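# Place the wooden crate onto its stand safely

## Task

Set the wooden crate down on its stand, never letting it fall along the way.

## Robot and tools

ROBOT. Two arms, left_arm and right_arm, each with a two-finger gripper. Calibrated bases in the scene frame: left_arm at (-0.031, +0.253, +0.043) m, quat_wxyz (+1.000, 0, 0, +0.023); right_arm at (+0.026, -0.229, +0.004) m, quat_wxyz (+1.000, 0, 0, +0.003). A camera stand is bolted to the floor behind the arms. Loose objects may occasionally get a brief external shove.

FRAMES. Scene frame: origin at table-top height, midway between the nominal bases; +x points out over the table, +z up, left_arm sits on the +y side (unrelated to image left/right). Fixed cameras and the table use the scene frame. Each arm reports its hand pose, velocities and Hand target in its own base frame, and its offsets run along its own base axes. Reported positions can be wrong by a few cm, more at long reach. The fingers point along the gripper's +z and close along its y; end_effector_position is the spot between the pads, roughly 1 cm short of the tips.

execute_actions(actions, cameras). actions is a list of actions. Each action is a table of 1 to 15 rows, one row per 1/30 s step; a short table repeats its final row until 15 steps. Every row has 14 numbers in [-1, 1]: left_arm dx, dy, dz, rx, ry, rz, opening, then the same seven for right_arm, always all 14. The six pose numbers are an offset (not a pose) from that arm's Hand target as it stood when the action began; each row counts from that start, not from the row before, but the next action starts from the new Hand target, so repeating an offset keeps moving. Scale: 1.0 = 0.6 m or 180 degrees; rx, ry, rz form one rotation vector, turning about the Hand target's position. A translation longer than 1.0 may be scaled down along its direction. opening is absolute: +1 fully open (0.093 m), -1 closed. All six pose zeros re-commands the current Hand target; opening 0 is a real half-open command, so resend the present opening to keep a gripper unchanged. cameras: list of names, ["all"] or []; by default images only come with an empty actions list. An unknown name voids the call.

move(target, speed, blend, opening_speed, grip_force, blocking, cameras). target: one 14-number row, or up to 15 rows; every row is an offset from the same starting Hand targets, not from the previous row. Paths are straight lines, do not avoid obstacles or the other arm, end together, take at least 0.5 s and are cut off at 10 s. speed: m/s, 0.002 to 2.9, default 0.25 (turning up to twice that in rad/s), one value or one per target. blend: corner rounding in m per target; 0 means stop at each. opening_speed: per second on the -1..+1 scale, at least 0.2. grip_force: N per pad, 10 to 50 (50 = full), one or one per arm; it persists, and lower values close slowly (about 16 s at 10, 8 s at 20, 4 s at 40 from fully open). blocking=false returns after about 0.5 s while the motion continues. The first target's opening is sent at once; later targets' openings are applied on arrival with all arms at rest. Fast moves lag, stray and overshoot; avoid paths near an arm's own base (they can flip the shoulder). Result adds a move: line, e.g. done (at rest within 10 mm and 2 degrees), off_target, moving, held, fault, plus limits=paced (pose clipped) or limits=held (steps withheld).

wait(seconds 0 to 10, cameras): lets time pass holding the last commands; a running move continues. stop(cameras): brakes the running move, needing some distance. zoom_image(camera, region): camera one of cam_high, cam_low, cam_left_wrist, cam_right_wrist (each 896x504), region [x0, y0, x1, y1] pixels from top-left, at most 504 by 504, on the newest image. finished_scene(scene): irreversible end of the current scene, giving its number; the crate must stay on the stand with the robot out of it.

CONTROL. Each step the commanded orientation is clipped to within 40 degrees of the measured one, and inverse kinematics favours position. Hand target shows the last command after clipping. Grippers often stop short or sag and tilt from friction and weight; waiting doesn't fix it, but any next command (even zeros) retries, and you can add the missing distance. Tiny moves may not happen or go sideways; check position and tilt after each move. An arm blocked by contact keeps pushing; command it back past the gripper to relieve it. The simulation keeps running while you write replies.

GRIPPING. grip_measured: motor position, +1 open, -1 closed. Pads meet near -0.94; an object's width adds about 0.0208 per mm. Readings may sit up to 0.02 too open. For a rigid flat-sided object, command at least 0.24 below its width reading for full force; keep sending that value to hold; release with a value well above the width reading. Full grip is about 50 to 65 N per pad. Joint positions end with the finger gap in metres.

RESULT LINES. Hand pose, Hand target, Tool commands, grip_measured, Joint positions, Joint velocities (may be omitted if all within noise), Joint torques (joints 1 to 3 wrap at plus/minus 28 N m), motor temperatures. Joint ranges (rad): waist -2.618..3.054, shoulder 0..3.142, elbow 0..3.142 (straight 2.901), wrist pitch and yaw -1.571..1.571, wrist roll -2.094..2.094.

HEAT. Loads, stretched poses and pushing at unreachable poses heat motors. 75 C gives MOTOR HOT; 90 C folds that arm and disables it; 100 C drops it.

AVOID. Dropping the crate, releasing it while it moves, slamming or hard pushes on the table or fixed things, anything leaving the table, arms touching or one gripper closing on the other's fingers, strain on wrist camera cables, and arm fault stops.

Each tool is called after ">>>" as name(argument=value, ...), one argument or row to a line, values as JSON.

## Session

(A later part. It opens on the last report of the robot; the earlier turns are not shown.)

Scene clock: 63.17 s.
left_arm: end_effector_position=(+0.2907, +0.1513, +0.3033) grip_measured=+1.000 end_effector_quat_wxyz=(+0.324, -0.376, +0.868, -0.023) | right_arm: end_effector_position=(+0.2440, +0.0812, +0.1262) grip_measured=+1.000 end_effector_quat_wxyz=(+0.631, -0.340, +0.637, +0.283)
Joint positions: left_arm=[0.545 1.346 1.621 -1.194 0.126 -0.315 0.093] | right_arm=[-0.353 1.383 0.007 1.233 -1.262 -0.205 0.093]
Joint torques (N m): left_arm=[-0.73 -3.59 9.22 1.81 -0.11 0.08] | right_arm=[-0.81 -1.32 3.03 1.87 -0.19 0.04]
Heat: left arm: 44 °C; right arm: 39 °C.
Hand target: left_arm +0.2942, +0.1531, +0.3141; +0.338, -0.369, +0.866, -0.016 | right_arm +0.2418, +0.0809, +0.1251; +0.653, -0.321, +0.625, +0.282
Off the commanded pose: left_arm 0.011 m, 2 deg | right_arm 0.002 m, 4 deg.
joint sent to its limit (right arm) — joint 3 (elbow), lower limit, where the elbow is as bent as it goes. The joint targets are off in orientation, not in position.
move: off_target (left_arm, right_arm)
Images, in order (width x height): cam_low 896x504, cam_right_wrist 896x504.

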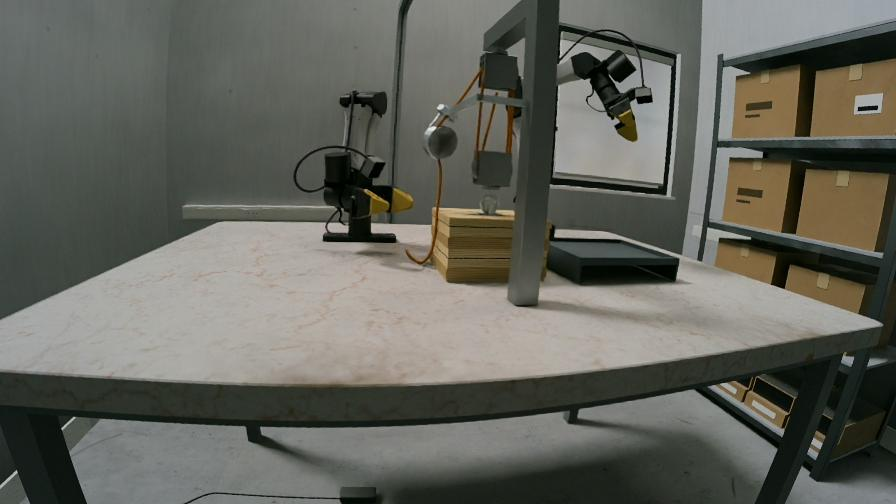

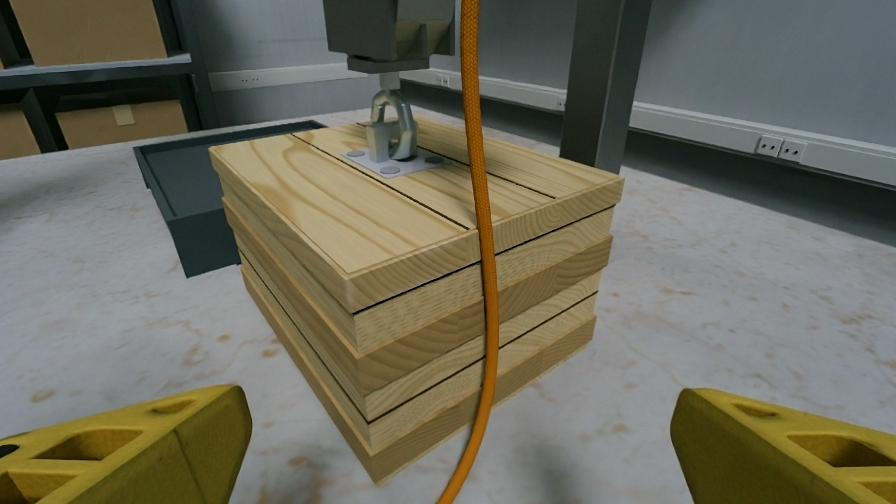

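>>> move(
  target=[0,0,0,0,0,0,1,0.105,0.105,0.035,0,0,0,1],
  cameras=["cam_right_wrist","cam_low"],
  speed=0.1,
)

Scene clock: 67.20 s.
left_arm: end_effector_position=(+0.2907, +0.1513, +0.3033) grip_measured=+1.000 end_effector_quat_wxyz=(+0.324, -0.376, +0.868, -0.023) | right_arm: end_effector_position=(+0.2992, +0.1438, +0.1431) grip_measured=+1.000 end_effector_quat_wxyz=(+0.646, -0.324, +0.629, +0.288)
Joint positions: left_arm=[0.545 1.346 1.621 -1.194 0.126 -0.315 0.093] | right_arm=[0.064 1.596 0.166 1.43 -0.832 -0.057 0.093]
Joint torques (N m): left_arm=[-0.79 -3.51 9.22 1.82 -0.11 0.07] | right_arm=[0.28 -2.81 4.7 2.1 0.22 0.02]
Heat: left arm: 44 °C; right arm: 39 °C.
Hand target: left_arm +0.2942, +0.1531, +0.3141; +0.338, -0.369, +0.866, -0.016 | right_arm +0.3048, +0.1439, +0.1461; +0.653, -0.321, +0.625, +0.282
Off the commanded pose: left_arm 0.011 m, 2 deg | right_arm 0.006 m, 1 deg.
move: off_target (left_arm)
Images, in order (width x height): cam_low 896x504, cam_right_wrist 896x504.

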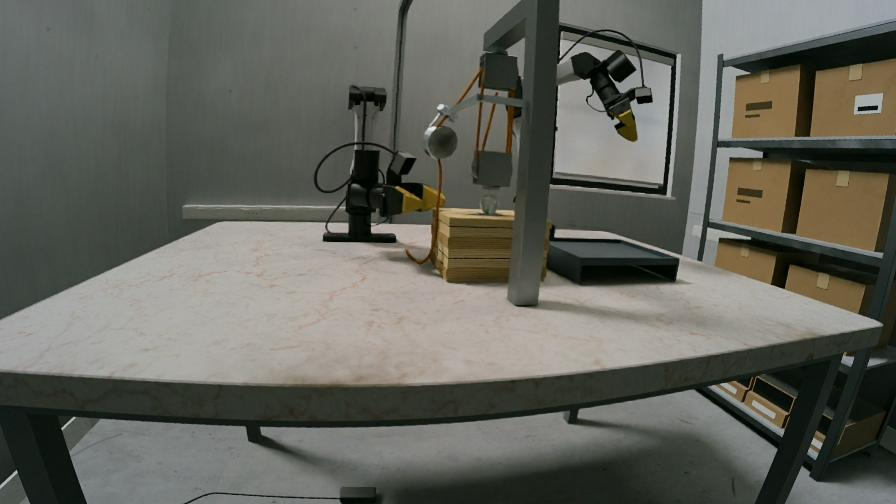

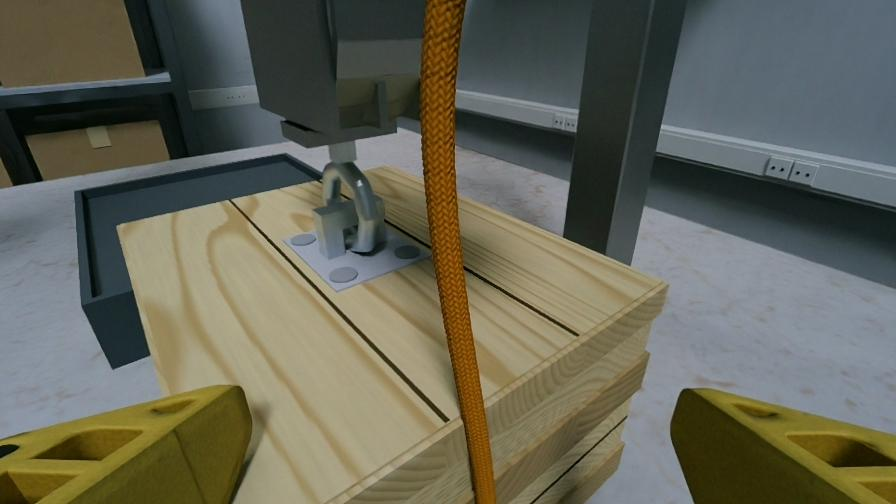

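>>> move(
  target=[0,0,0,0,0,0,1,0.045,0.043,0.02,0,0,0,1],
  cameras=["cam_right_wrist","cam_low"],
  speed=0.1,
)

Scene clock: 70.97 s.
left_arm: end_effector_position=(+0.2907, +0.1513, +0.3033) grip_measured=+1.000 end_effector_quat_wxyz=(+0.324, -0.376, +0.868, -0.023) | right_arm: end_effector_position=(+0.3266, +0.1684, +0.1610) grip_measured=+1.000 end_effector_quat_wxyz=(+0.657, -0.325, +0.619, +0.283)
Joint positions: left_arm=[0.545 1.346 1.621 -1.194 0.126 -0.315 0.093] | right_arm=[0.168 1.612 0.292 1.35 -0.721 -0.057 0.093]
Joint torques (N m): left_arm=[-0.77 -3.52 9.21 1.83 -0.12 0.08] | right_arm=[0.29 -3.51 5.44 1.82 0.17 -0.01]
Heat: left arm: 44 °C; right arm: 38 °C.
Hand target: left_arm +0.2942, +0.1531, +0.3141; +0.338, -0.369, +0.866, -0.016 | right_arm +0.3318, +0.1698, +0.1581; +0.653, -0.321, +0.625, +0.282
Off the commanded pose: left_arm 0.011 m, 2 deg | right_arm 0.006 m, 1 deg.
move: off_target (left_arm)
Images, in order (width x height): cam_low 896x504, cam_right_wrist 896x504.

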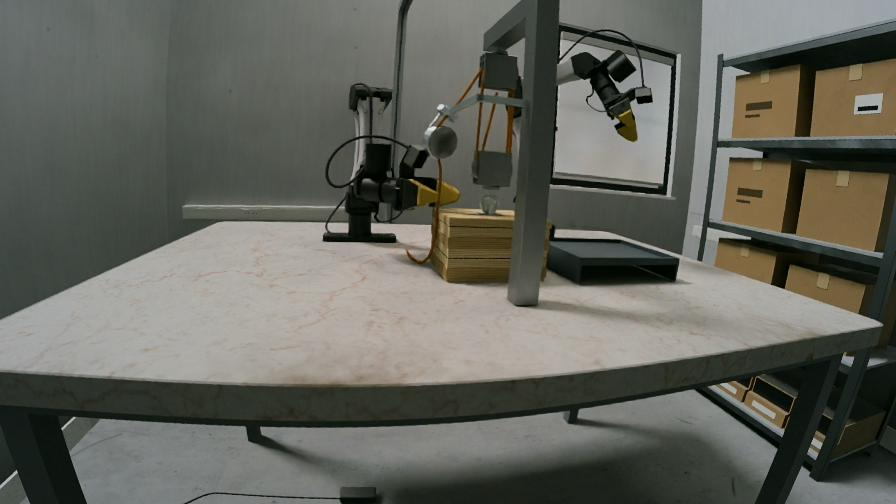

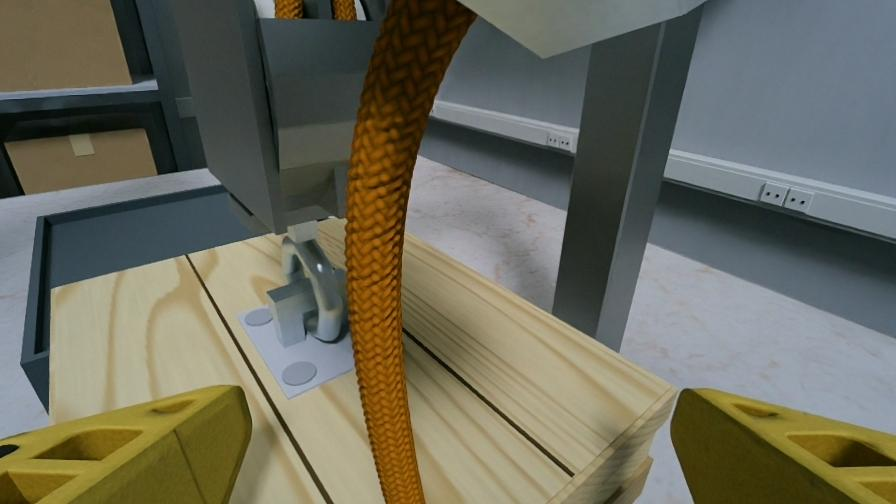

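>>> move(
  target=[0,0,0,0,0,0,1,0,0,0,0,0,0,-1],
  cameras=["cam_right_wrist","cam_low"],
  opening_speed=1.0,
)

Scene clock: 75.67 s.
left_arm: end_effector_position=(+0.2907, +0.1513, +0.3033) grip_measured=+1.000 end_effector_quat_wxyz=(+0.324, -0.376, +0.868, -0.023) | right_arm: end_effector_position=(+0.3267, +0.1683, +0.1609) grip_measured=-0.941 end_effector_quat_wxyz=(+0.657, -0.325, +0.619, +0.283)
Joint positions: left_arm=[0.545 1.346 1.621 -1.194 0.126 -0.315 0.093] | right_arm=[0.168 1.612 0.292 1.349 -0.721 -0.057 0]
Joint torques (N m): left_arm=[-0.77 -3.56 9.2 1.83 -0.12 0.07] | right_arm=[0.28 -3.51 5.45 1.82 0.17 -0.01]
Heat: left arm: 45 °C; right arm: 39 °C.
Hand target: left_arm +0.2942, +0.1531, +0.3141; +0.338, -0.369, +0.866, -0.016 | right_arm +0.3318, +0.1698, +0.1582; +0.653, -0.321, +0.625, +0.282
Off the commanded pose: left_arm 0.011 m, 2 deg | right_arm 0.006 m, 1 deg.
move: off_target (left_arm)
Images, in order (width x height): cam_low 896x504, cam_right_wrist 896x504.

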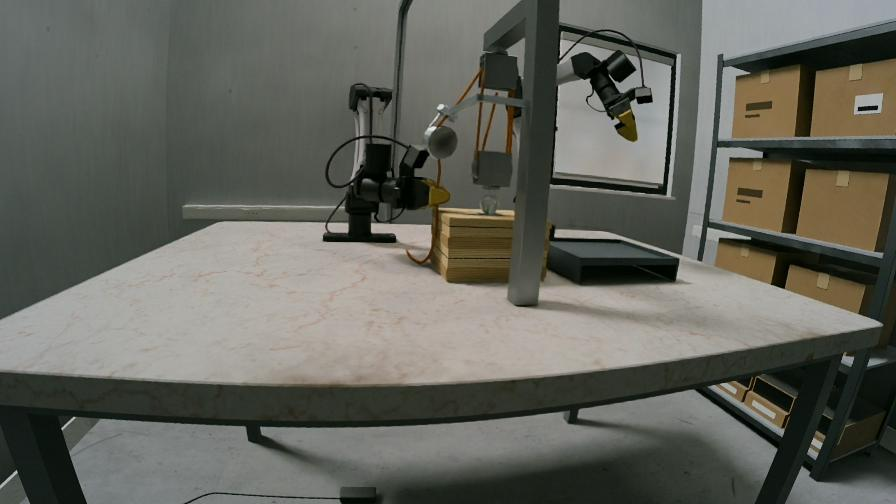

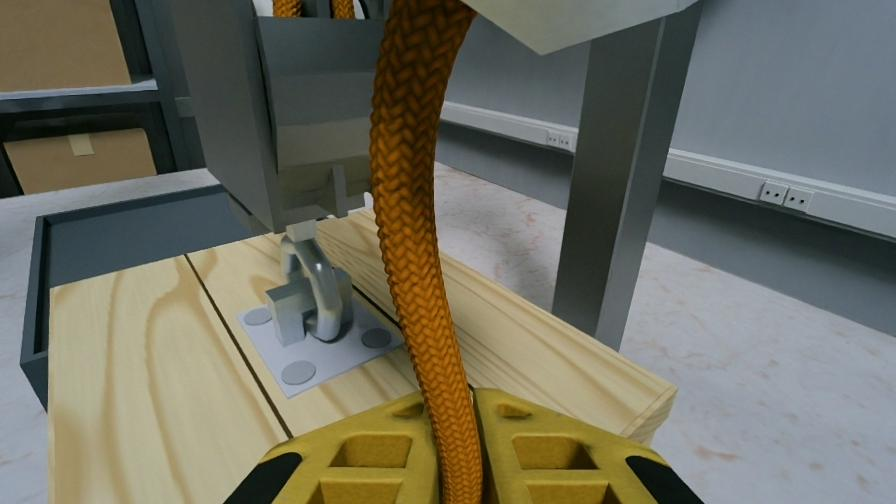

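>>> zoom_image(
  camera="cam_right_wrist",
  region=[320, 330, 600, 504],
)

>>> zoom_image(
  camera="cam_low",
  region=[380, 100, 520, 280],
)

Scaled by 1.800 from the camera's 896x504 image, which has a finer 1280x720 frame.

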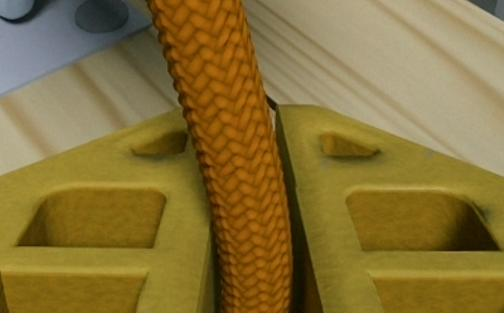

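Scaled by 2.800 from the camera's 896x504 image, which has a finer 1280x720 frame.

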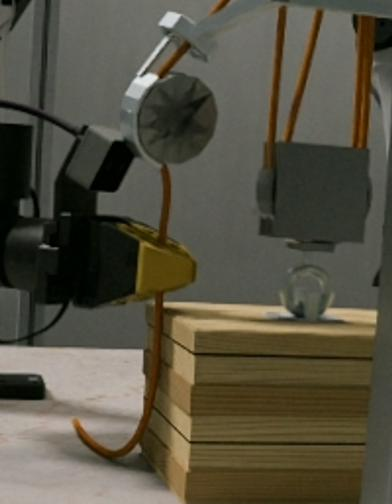

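>>> move(
  target=[0,0,0,0,0,0,1,-0.06,-0.15,-0.05,0,0,0,-1],
  cameras=["cam_right_wrist","cam_low","cam_high"],
  speed=0.1,
)

Scene clock: 79.70 s.
left_arm: end_effector_position=(+0.2907, +0.1513, +0.3033) grip_measured=+1.000 end_effector_quat_wxyz=(+0.324, -0.376, +0.868, -0.023) | right_arm: end_effector_position=(+0.2925, +0.1103, +0.1591) grip_measured=-0.954 end_effector_quat_wxyz=(+0.654, -0.385, +0.576, +0.304)
Joint positions: left_arm=[0.545 1.346 1.621 -1.194 0.126 -0.315 0.093] | right_arm=[-0.162 1.63 0.22 1.513 -1.184 -0.058 0]
Joint torques (N m): left_arm=[-0.75 -3.59 9.16 1.81 -0.12 0.07] | right_arm=[-7.17 2.1 -2.37 2.12 0.72 -0.07]
Heat: left arm: 45 °C; right arm: 39 °C.
Hand target: left_arm +0.2942, +0.1531, +0.3141; +0.338, -0.369, +0.866, -0.016 | right_arm +0.2958, +0.0798, +0.1281; +0.653, -0.321, +0.625, +0.282
Off the commanded pose: left_arm 0.011 m, 2 deg | right_arm 0.044 m, 10 deg.
move: off_target (left_arm, right_arm)
Images, in order (width x height): cam_high 896x504, cam_low 896x504, cam_right_wrist 896x504.

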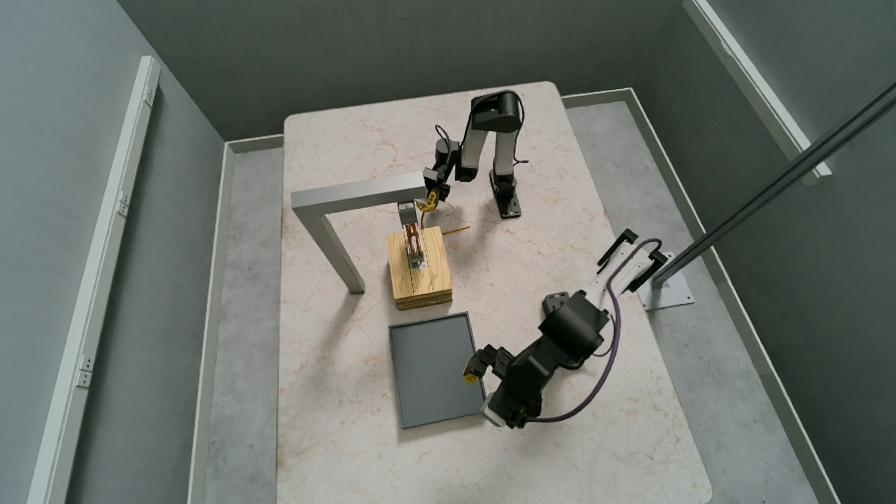

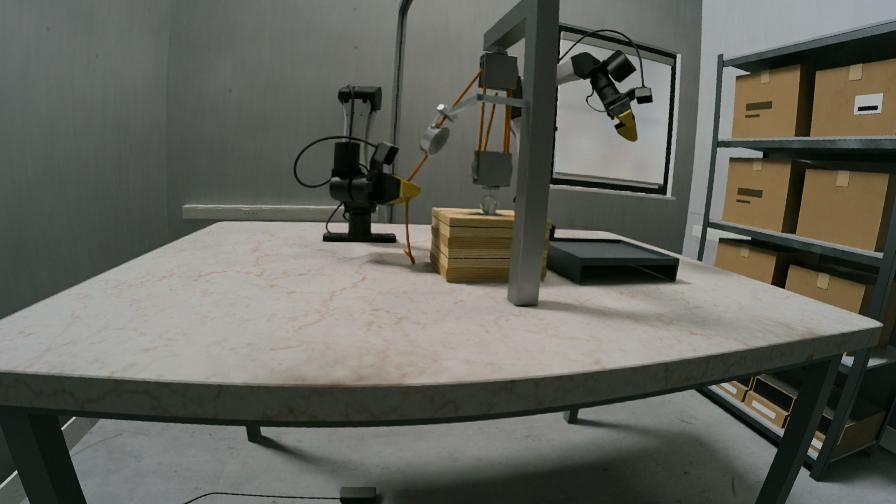

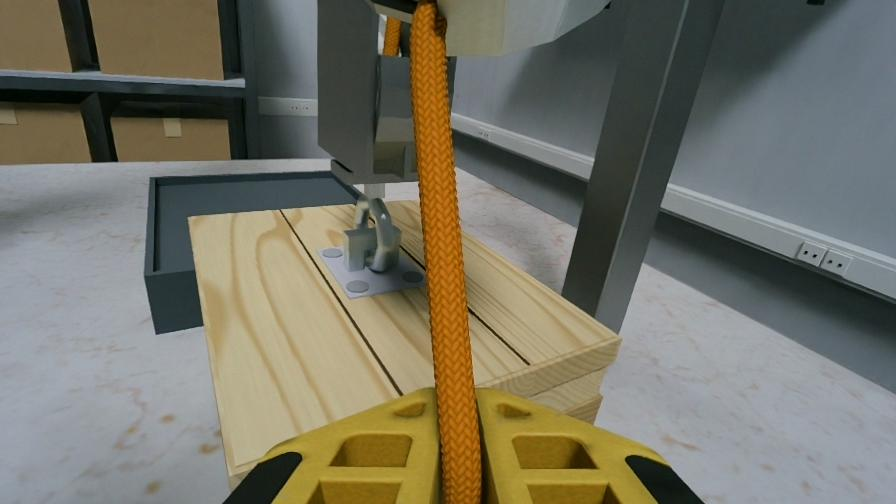

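>>> move(
  target=[0,0,0,0,0,0,1,-0.03,-0.25,0,0,0,-0.12,-1],
  cameras=["cam_right_wrist","cam_low","cam_high"],
  speed=0.1,
)

Scene clock: 84.10 s.
left_arm: end_effector_position=(+0.2907, +0.1513, +0.3033) grip_measured=+1.000 end_effector_quat_wxyz=(+0.324, -0.376, +0.868, -0.023) | right_arm: end_effector_position=(+0.2597, -0.0148, +0.1476) grip_measured=-0.954 end_effector_quat_wxyz=(+0.675, -0.322, +0.629, +0.214)
Joint positions: left_arm=[0.545 1.346 1.621 -1.194 0.126 -0.315 0.093] | right_arm=[-0.761 1.6 0.161 1.504 -1.542 -0.1 0]
Joint torques (N m): left_arm=[-0.76 -3.51 9.11 1.82 -0.11 0.06] | right_arm=[-10.26 2.1 2.24 1.2 1.79 0]
Heat: left arm: 45 °C; right arm: 38 °C.
Hand target: left_arm +0.2942, +0.1531, +0.3141; +0.338, -0.369, +0.866, -0.016 | right_arm +0.2777, -0.0702, +0.1281; +0.694, -0.198, +0.674, +0.155
Off the commanded pose: left_arm 0.011 m, 2 deg | right_arm 0.061 m, 17 deg.
move: off_target (left_arm, right_arm)
Images, in order (width x height): cam_high 896x504, cam_low 896x504, cam_right_wrist 896x504.

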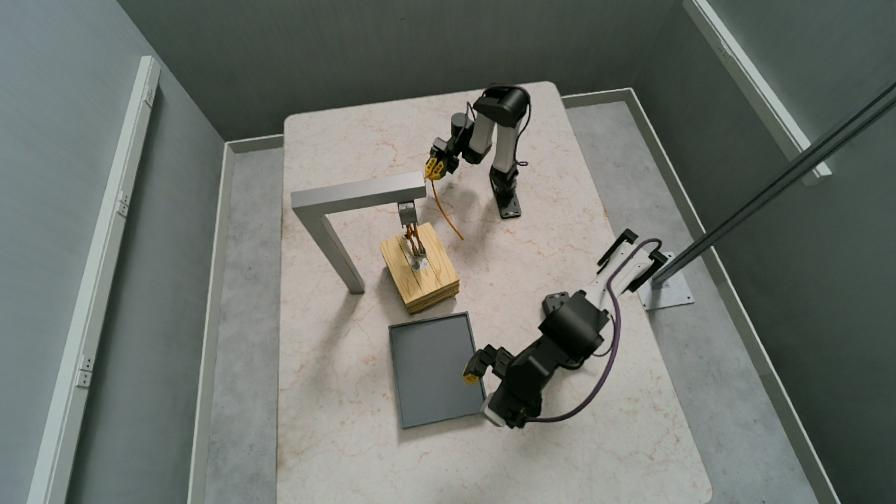

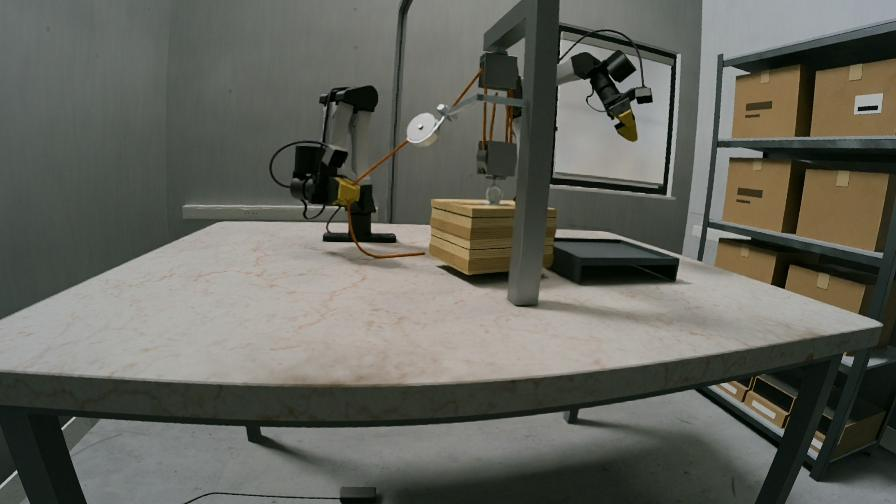

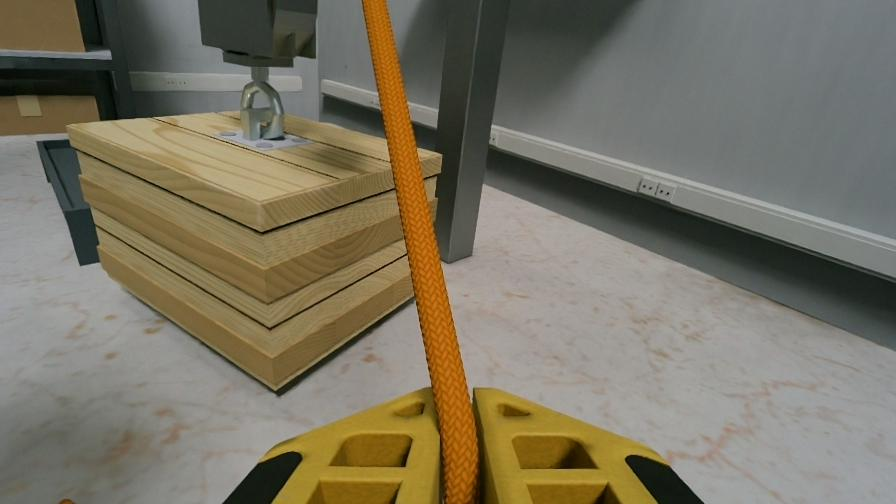

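>>> move(
  target=[0,0,0,0,0,0,1,0.0,-0.3,0.02,0,0,-0.15,-1],
  cameras=["cam_right_wrist","cam_low","cam_high"],
  speed=0.1,
)

Scene clock: 88.43 s.
left_arm: end_effector_position=(+0.2907, +0.1513, +0.3033) grip_measured=+1.000 end_effector_quat_wxyz=(+0.324, -0.376, +0.868, -0.023) | right_arm: end_effector_position=(+0.2633, -0.1427, +0.1506) grip_measured=-0.954 end_effector_quat_wxyz=(+0.701, -0.208, +0.674, +0.101)
Joint positions: left_arm=[0.545 1.346 1.621 -1.194 0.126 -0.315 0.093] | right_arm=[-1.094 1.748 0.353 1.496 -1.537 -0.056 0]
Joint torques (N m): left_arm=[-0.72 -3.52 9.26 1.83 -0.12 0.09] | right_arm=[-12 0.36 8.2 0.99 3 0.4]
Heat: left arm: 45 °C; right arm: 38 °C.
Hand target: left_arm +0.2942, +0.1531, +0.3141; +0.338, -0.369, +0.866, -0.016 | right_arm +0.2778, -0.2502, +0.1401; +0.711, -0.035, +0.702, -0.011
Off the commanded pose: left_arm 0.011 m, 2 deg | right_arm 0.109 m, 24 deg.
move: off_target (left_arm, right_arm)
Images, in order (width x height): cam_high 896x504, cam_low 896x504, cam_right_wrist 896x504.

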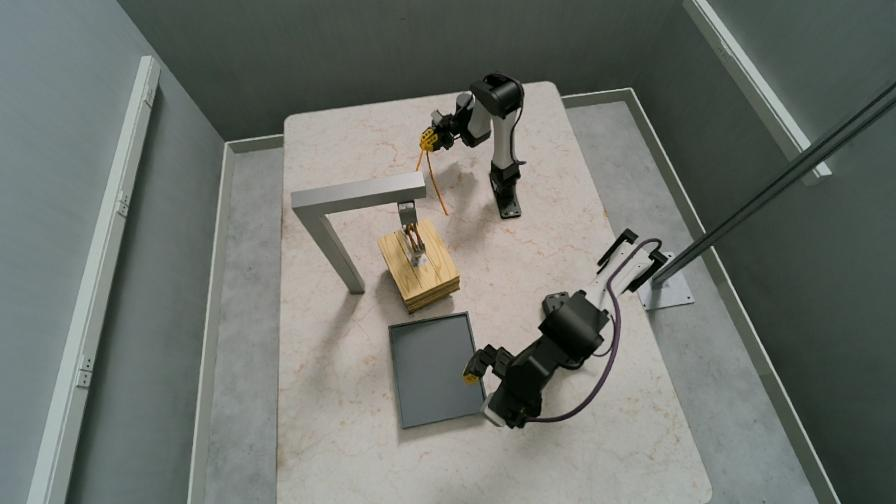

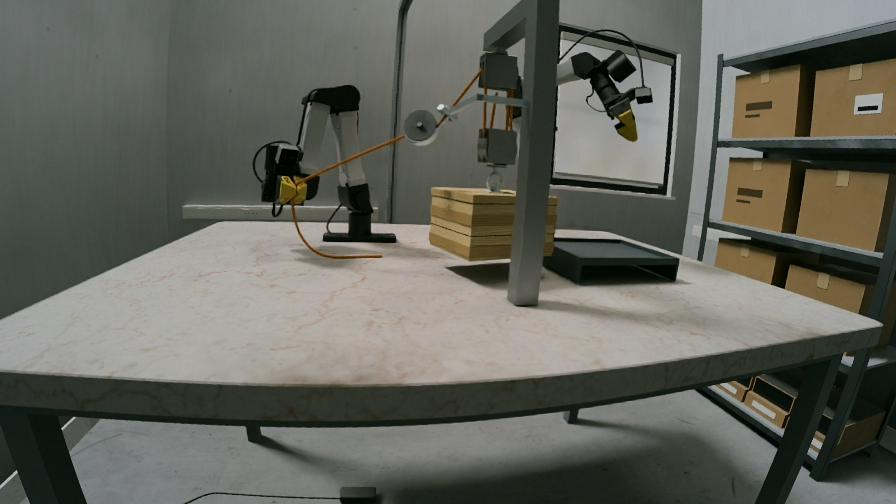

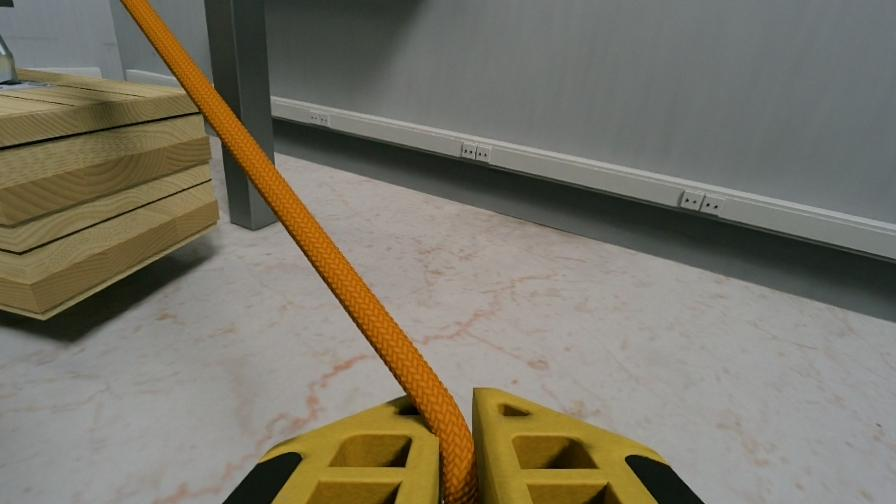

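>>> move(
  target=[0,0,0,0,0,0,1,0.0,-0.27,0.03,0,0,-0.08,-1],
  cameras=["cam_right_wrist","cam_low","cam_high"],
  speed=0.1,
)

Scene clock: 91.77 s.
left_arm: end_effector_position=(+0.2907, +0.1513, +0.3033) grip_measured=+1.000 end_effector_quat_wxyz=(+0.324, -0.376, +0.868, -0.023) | right_arm: end_effector_position=(+0.2770, -0.2686, +0.1625) grip_measured=-0.954 end_effector_quat_wxyz=(+0.710, -0.174, +0.682, +0.042)
Joint positions: left_arm=[0.545 1.346 1.621 -1.194 0.126 -0.315 0.093] | right_arm=[-1.221 2.005 0.772 1.491 -1.529 0.068 0]
Joint torques (N m): left_arm=[-0.76 -3.55 9.22 1.82 -0.12 0.1] | right_arm=[-12.34 -1.72 10.11 0.68 4.11 0.53]
Heat: left arm: 46 °C; right arm: 39 °C.
Hand target: left_arm +0.2942, +0.1531, +0.3141; +0.338, -0.369, +0.866, -0.016 | right_arm +0.2778, -0.4122, +0.1582; +0.704, +0.053, +0.701, -0.100
Off the commanded pose: left_arm 0.011 m, 2 deg | right_arm 0.144 m, 31 deg.
move: off_target (left_arm, right_arm)
Images, in order (width x height): cam_high 896x504, cam_low 896x504, cam_right_wrist 896x504.

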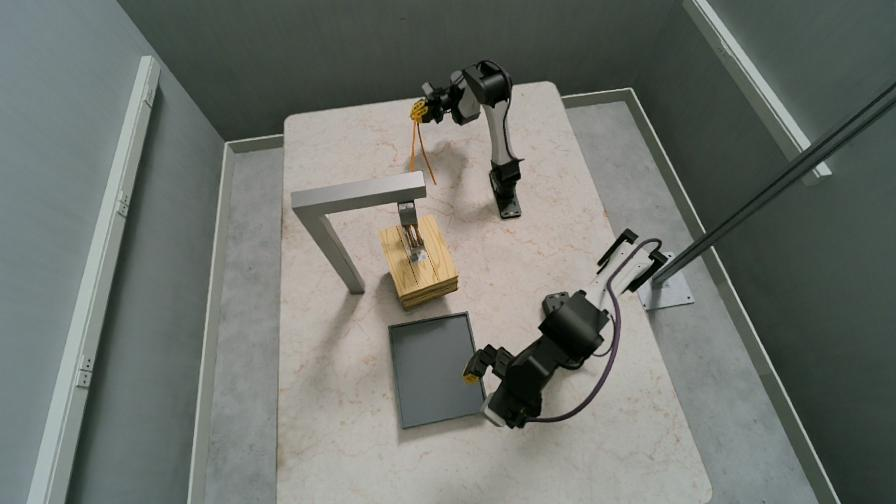

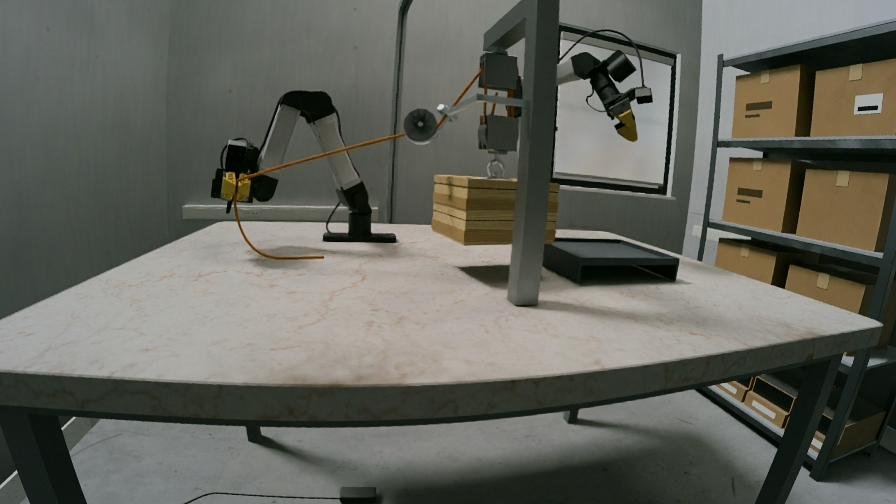

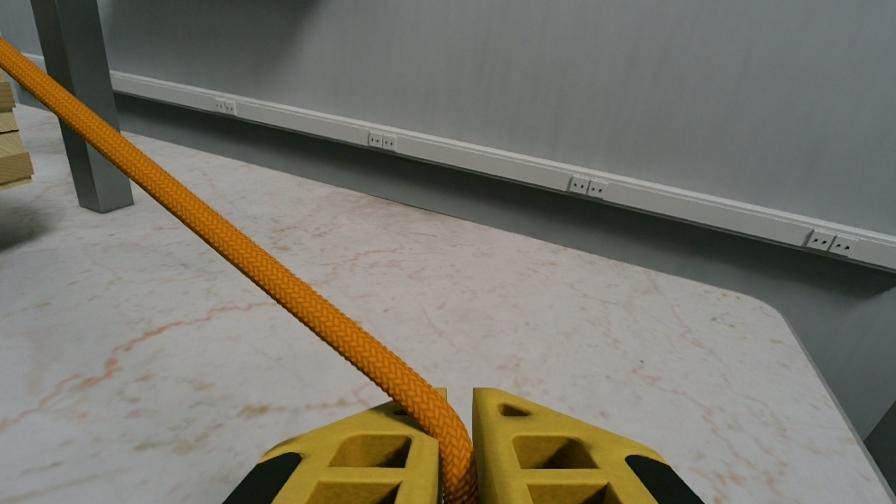

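>>> move(
  target=[0,0,0,0,0,0,1,0.0,-0.1,0.01,0,0,0,-1],
  cameras=["cam_low","cam_high"],
  speed=0.1,
)

>>> zoom_image(
  camera="cam_low",
  region=[400, 120, 720, 320],
)

Scene clock: 94.73 s.
left_arm: end_effector_position=(+0.2907, +0.1513, +0.3033) grip_measured=+1.000 end_effector_quat_wxyz=(+0.324, -0.376, +0.868, -0.023) | right_arm: end_effector_position=(+0.2894, -0.3337, +0.1686) grip_measured=-0.954 end_effector_quat_wxyz=(+0.712, -0.177, +0.679, +0.022)
Joint positions: left_arm=[0.545 1.346 1.621 -1.194 0.126 -0.315 0.093] | right_arm=[-1.247 2.176 1.069 1.49 -1.531 0.159 0]
Joint torques (N m): left_arm=[-0.75 -3.55 9.21 1.82 -0.12 0.09] | right_arm=[-11.97 -3.11 10.03 0.42 3.92 0.55]
Motor temperatures (°C): left_arm=[28 33 46 40 26 28 27] | right_arm=[35 32 39 34 36 27 29]
Heat: left arm: 46 °C; right arm: 39 °C.
Hand target: left_arm +0.2942, +0.1531, +0.3141; +0.338, -0.369, +0.866, -0.016 | right_arm +0.2777, -0.4723, +0.1641; +0.704, +0.053, +0.701, -0.101
Off the commanded pose: left_arm 0.011 m, 2 deg | right_arm 0.139 m, 30 deg.
move: off_target (left_arm, right_arm)
Images, in order (width x height): cam_high 896x504, cam_low 896x504.

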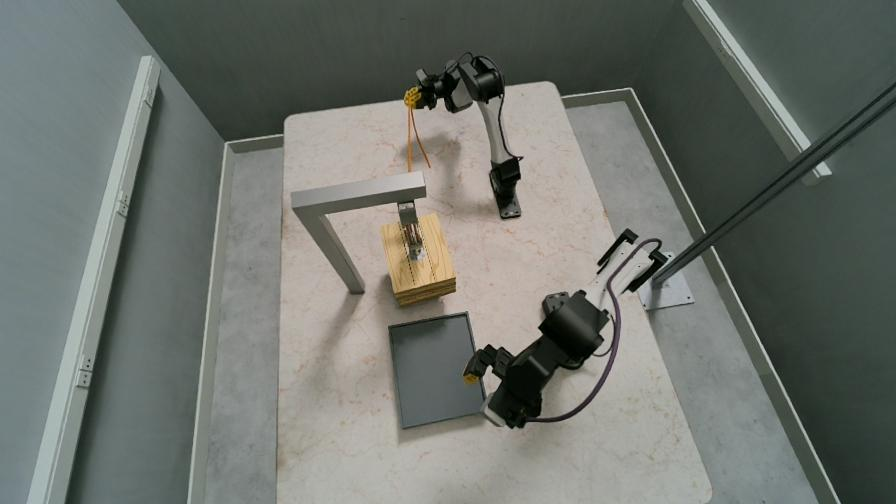

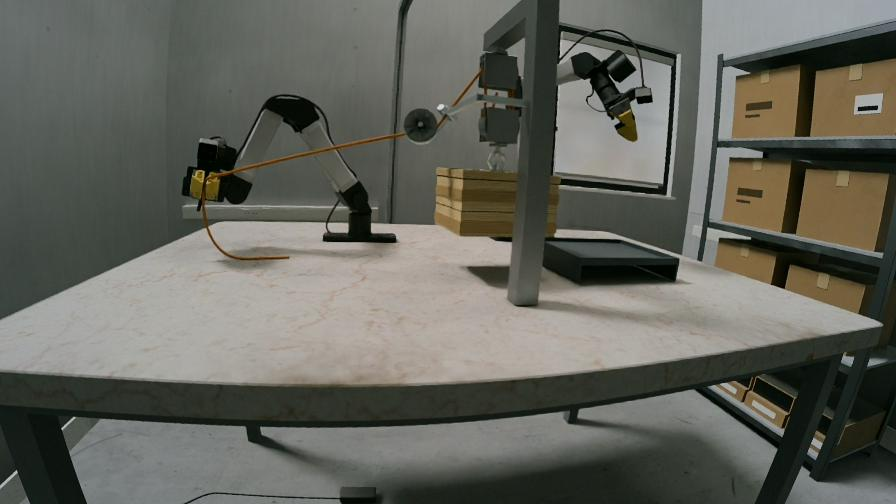

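Scaled by 1.575 from the camera's 896x504 image, which has a finer 1280x720 frame.

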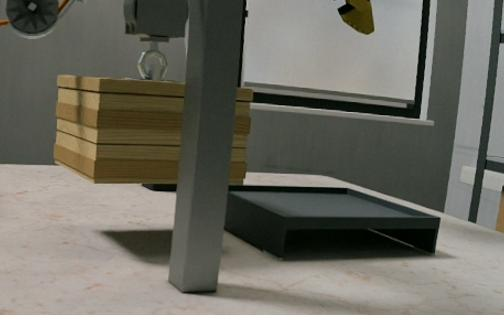

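>>> move(
  target=[0.308,0.42,-0.1,-0.1515,0.166,0.2333,-0.2,0,0,0,0,0,0,-1],
  cameras=["cam_low","cam_high","cam_left_wrist"],
  speed=0.25,
)

Scene clock: 106.53 s.
left_arm: end_effector_position=(+0.4761, +0.3971, +0.2423) grip_measured=-0.197 end_effector_quat_wxyz=(-0.395, +0.644, -0.654, +0.035) | right_arm: end_effector_position=(+0.2894, -0.3337, +0.1686) grip_measured=-0.954 end_effector_quat_wxyz=(+0.712, -0.175, +0.679, +0.024)
Joint positions: left_arm=[0.697 2.502 2.838 -1.091 0.006 -0.86 0.036] | right_arm=[-1.247 2.176 1.069 1.49 -1.531 0.163 0]
Joint torques (N m): left_arm=[0.47 -11.56 8.88 2.28 -0.13 -0.02] | right_arm=[-11.97 -3.04 10.09 0.44 3.92 0.54]
Motor temperatures (°C): left_arm=[28 33 46 40 26 28 27] | right_arm=[39 32 41 33 42 27 30]
Heat: left arm: 46 °C; right arm: 42 °C.
Hand target: left_arm +0.4790, +0.4052, +0.2541; -0.059, +0.705, -0.707, +0.005 | right_arm +0.2777, -0.4723, +0.1641; +0.704, +0.053, +0.701, -0.101
Off the commanded pose: left_arm 0.015 m, 47 deg; orientation clipped | right_arm 0.139 m, 30 deg.
elbow stopped short (left arm): the move would have taken joint 3 (elbow) straighter than the controller allows.
move: off_target (left_arm, right_arm); limits=paced
Images, in order (width x height): cam_high 896x504, cam_low 896x504, cam_left_wrist 896x504.

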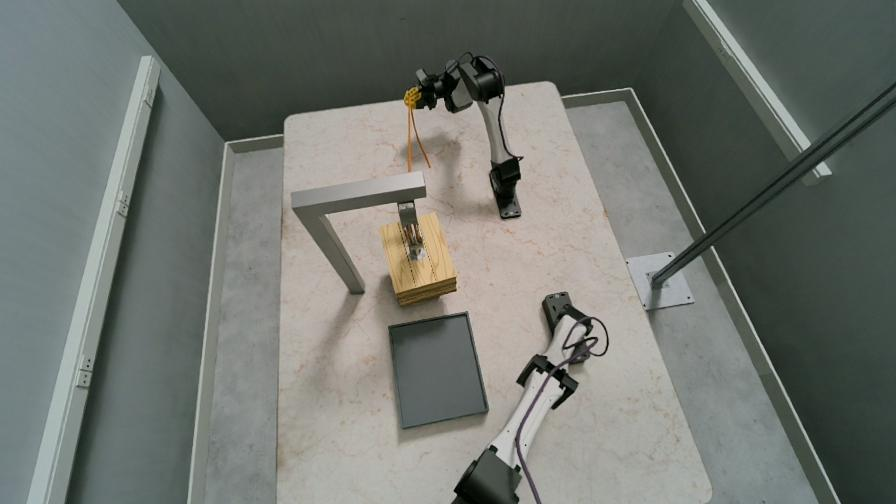

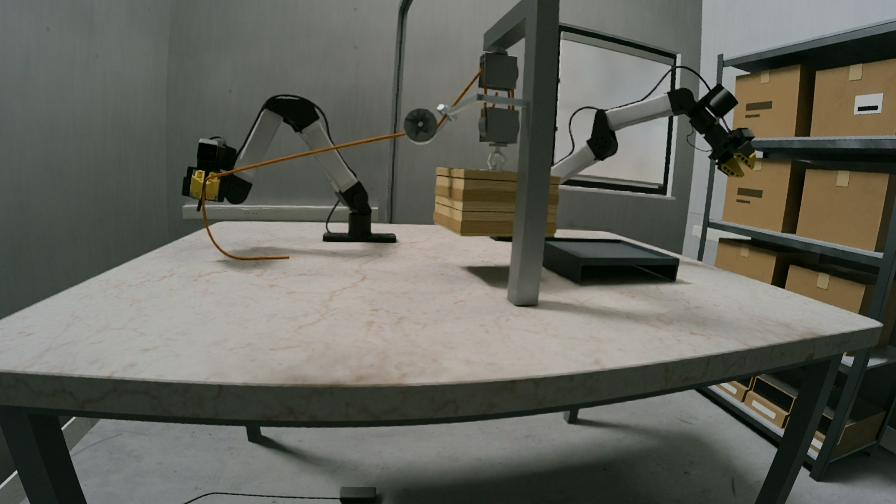

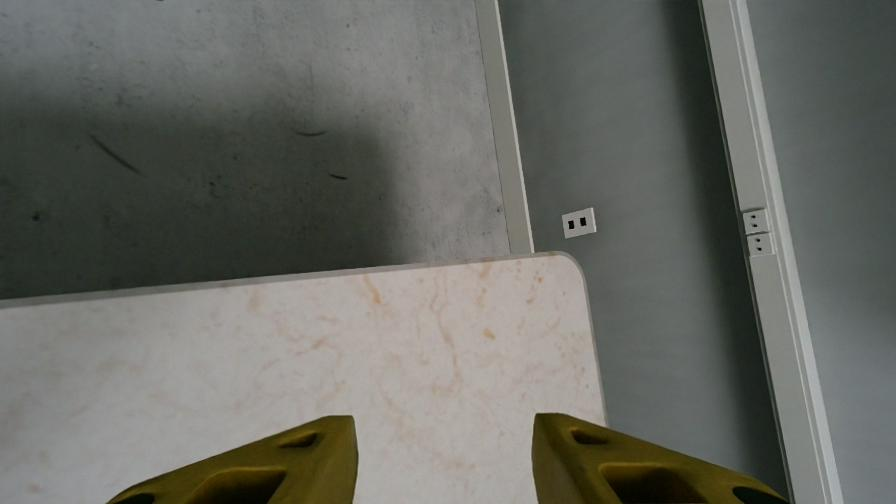

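>>> move(
  target=[-0.03,-0.15,-0.2,0,0,0,-0.2,0,0,0,0,0,0,-1],
  cameras=["cam_low","cam_high","cam_left_wrist"],
  speed=0.2,
)

Scene clock: 110.60 s.
left_arm: end_effector_position=(+0.4566, +0.3151, +0.1291) grip_measured=-0.197 end_effector_quat_wxyz=(-0.166, +0.694, -0.700, +0.024) | right_arm: end_effector_position=(+0.2894, -0.3337, +0.1686) grip_measured=-0.954 end_effector_quat_wxyz=(+0.712, -0.175, +0.680, +0.024)
Joint positions: left_arm=[0.6 2.617 2.838 -1.454 -0.013 -0.959 0.036] | right_arm=[-1.247 2.176 1.069 1.49 -1.531 0.164 0]
Joint torques (N m): left_arm=[-0.66 -11.82 8.59 1.17 -0.11 -0.11] | right_arm=[-11.97 -3.04 10.09 0.44 3.92 0.54]
Heat: left arm: 46 °C; right arm: 43 °C.
Hand target: left_arm +0.4610, +0.3152, +0.1342; -0.059, +0.705, -0.707, +0.005 | right_arm +0.2777, -0.4723, +0.1641; +0.704, +0.053, +0.701, -0.100
Off the commanded pose: left_arm 0.007 m, 13 deg | right_arm 0.139 m, 30 deg.
elbow stopped short (left arm): the move would have taken joint 3 (elbow) straighter than the controller allows.
move: off_target (left_arm, right_arm)
Images, in order (width x height): cam_high 896x504, cam_low 896x504, cam_left_wrist 896x504.

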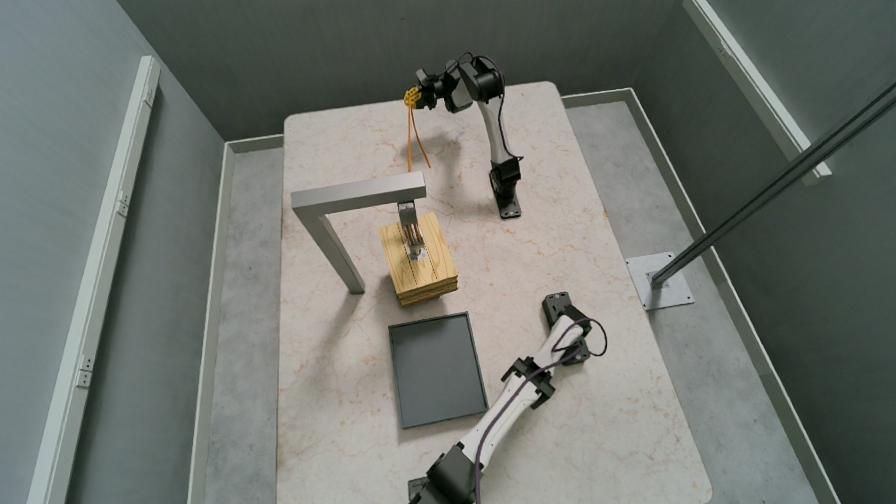

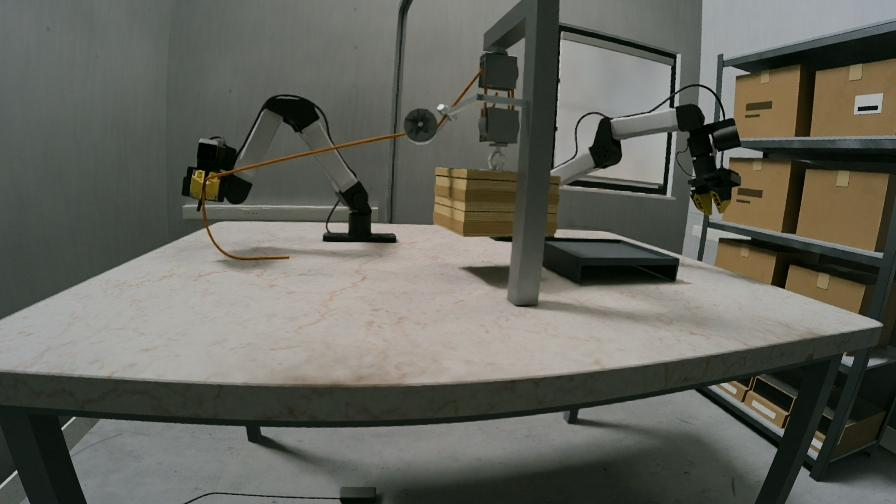

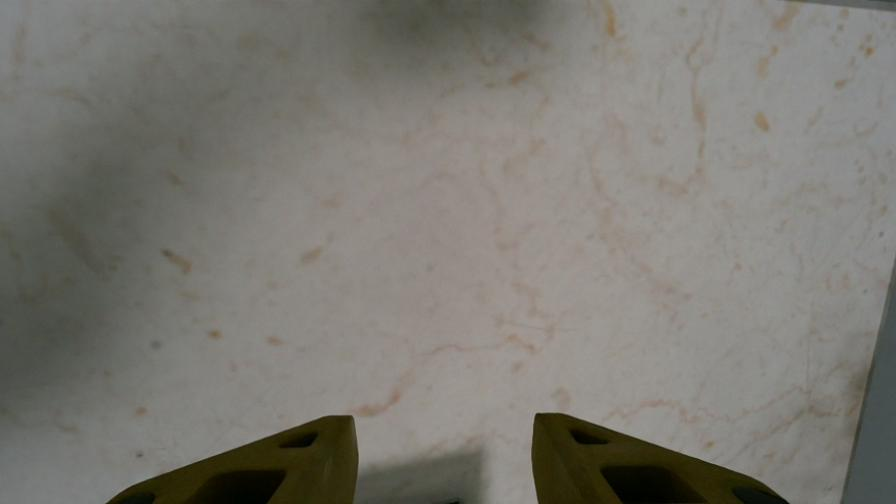

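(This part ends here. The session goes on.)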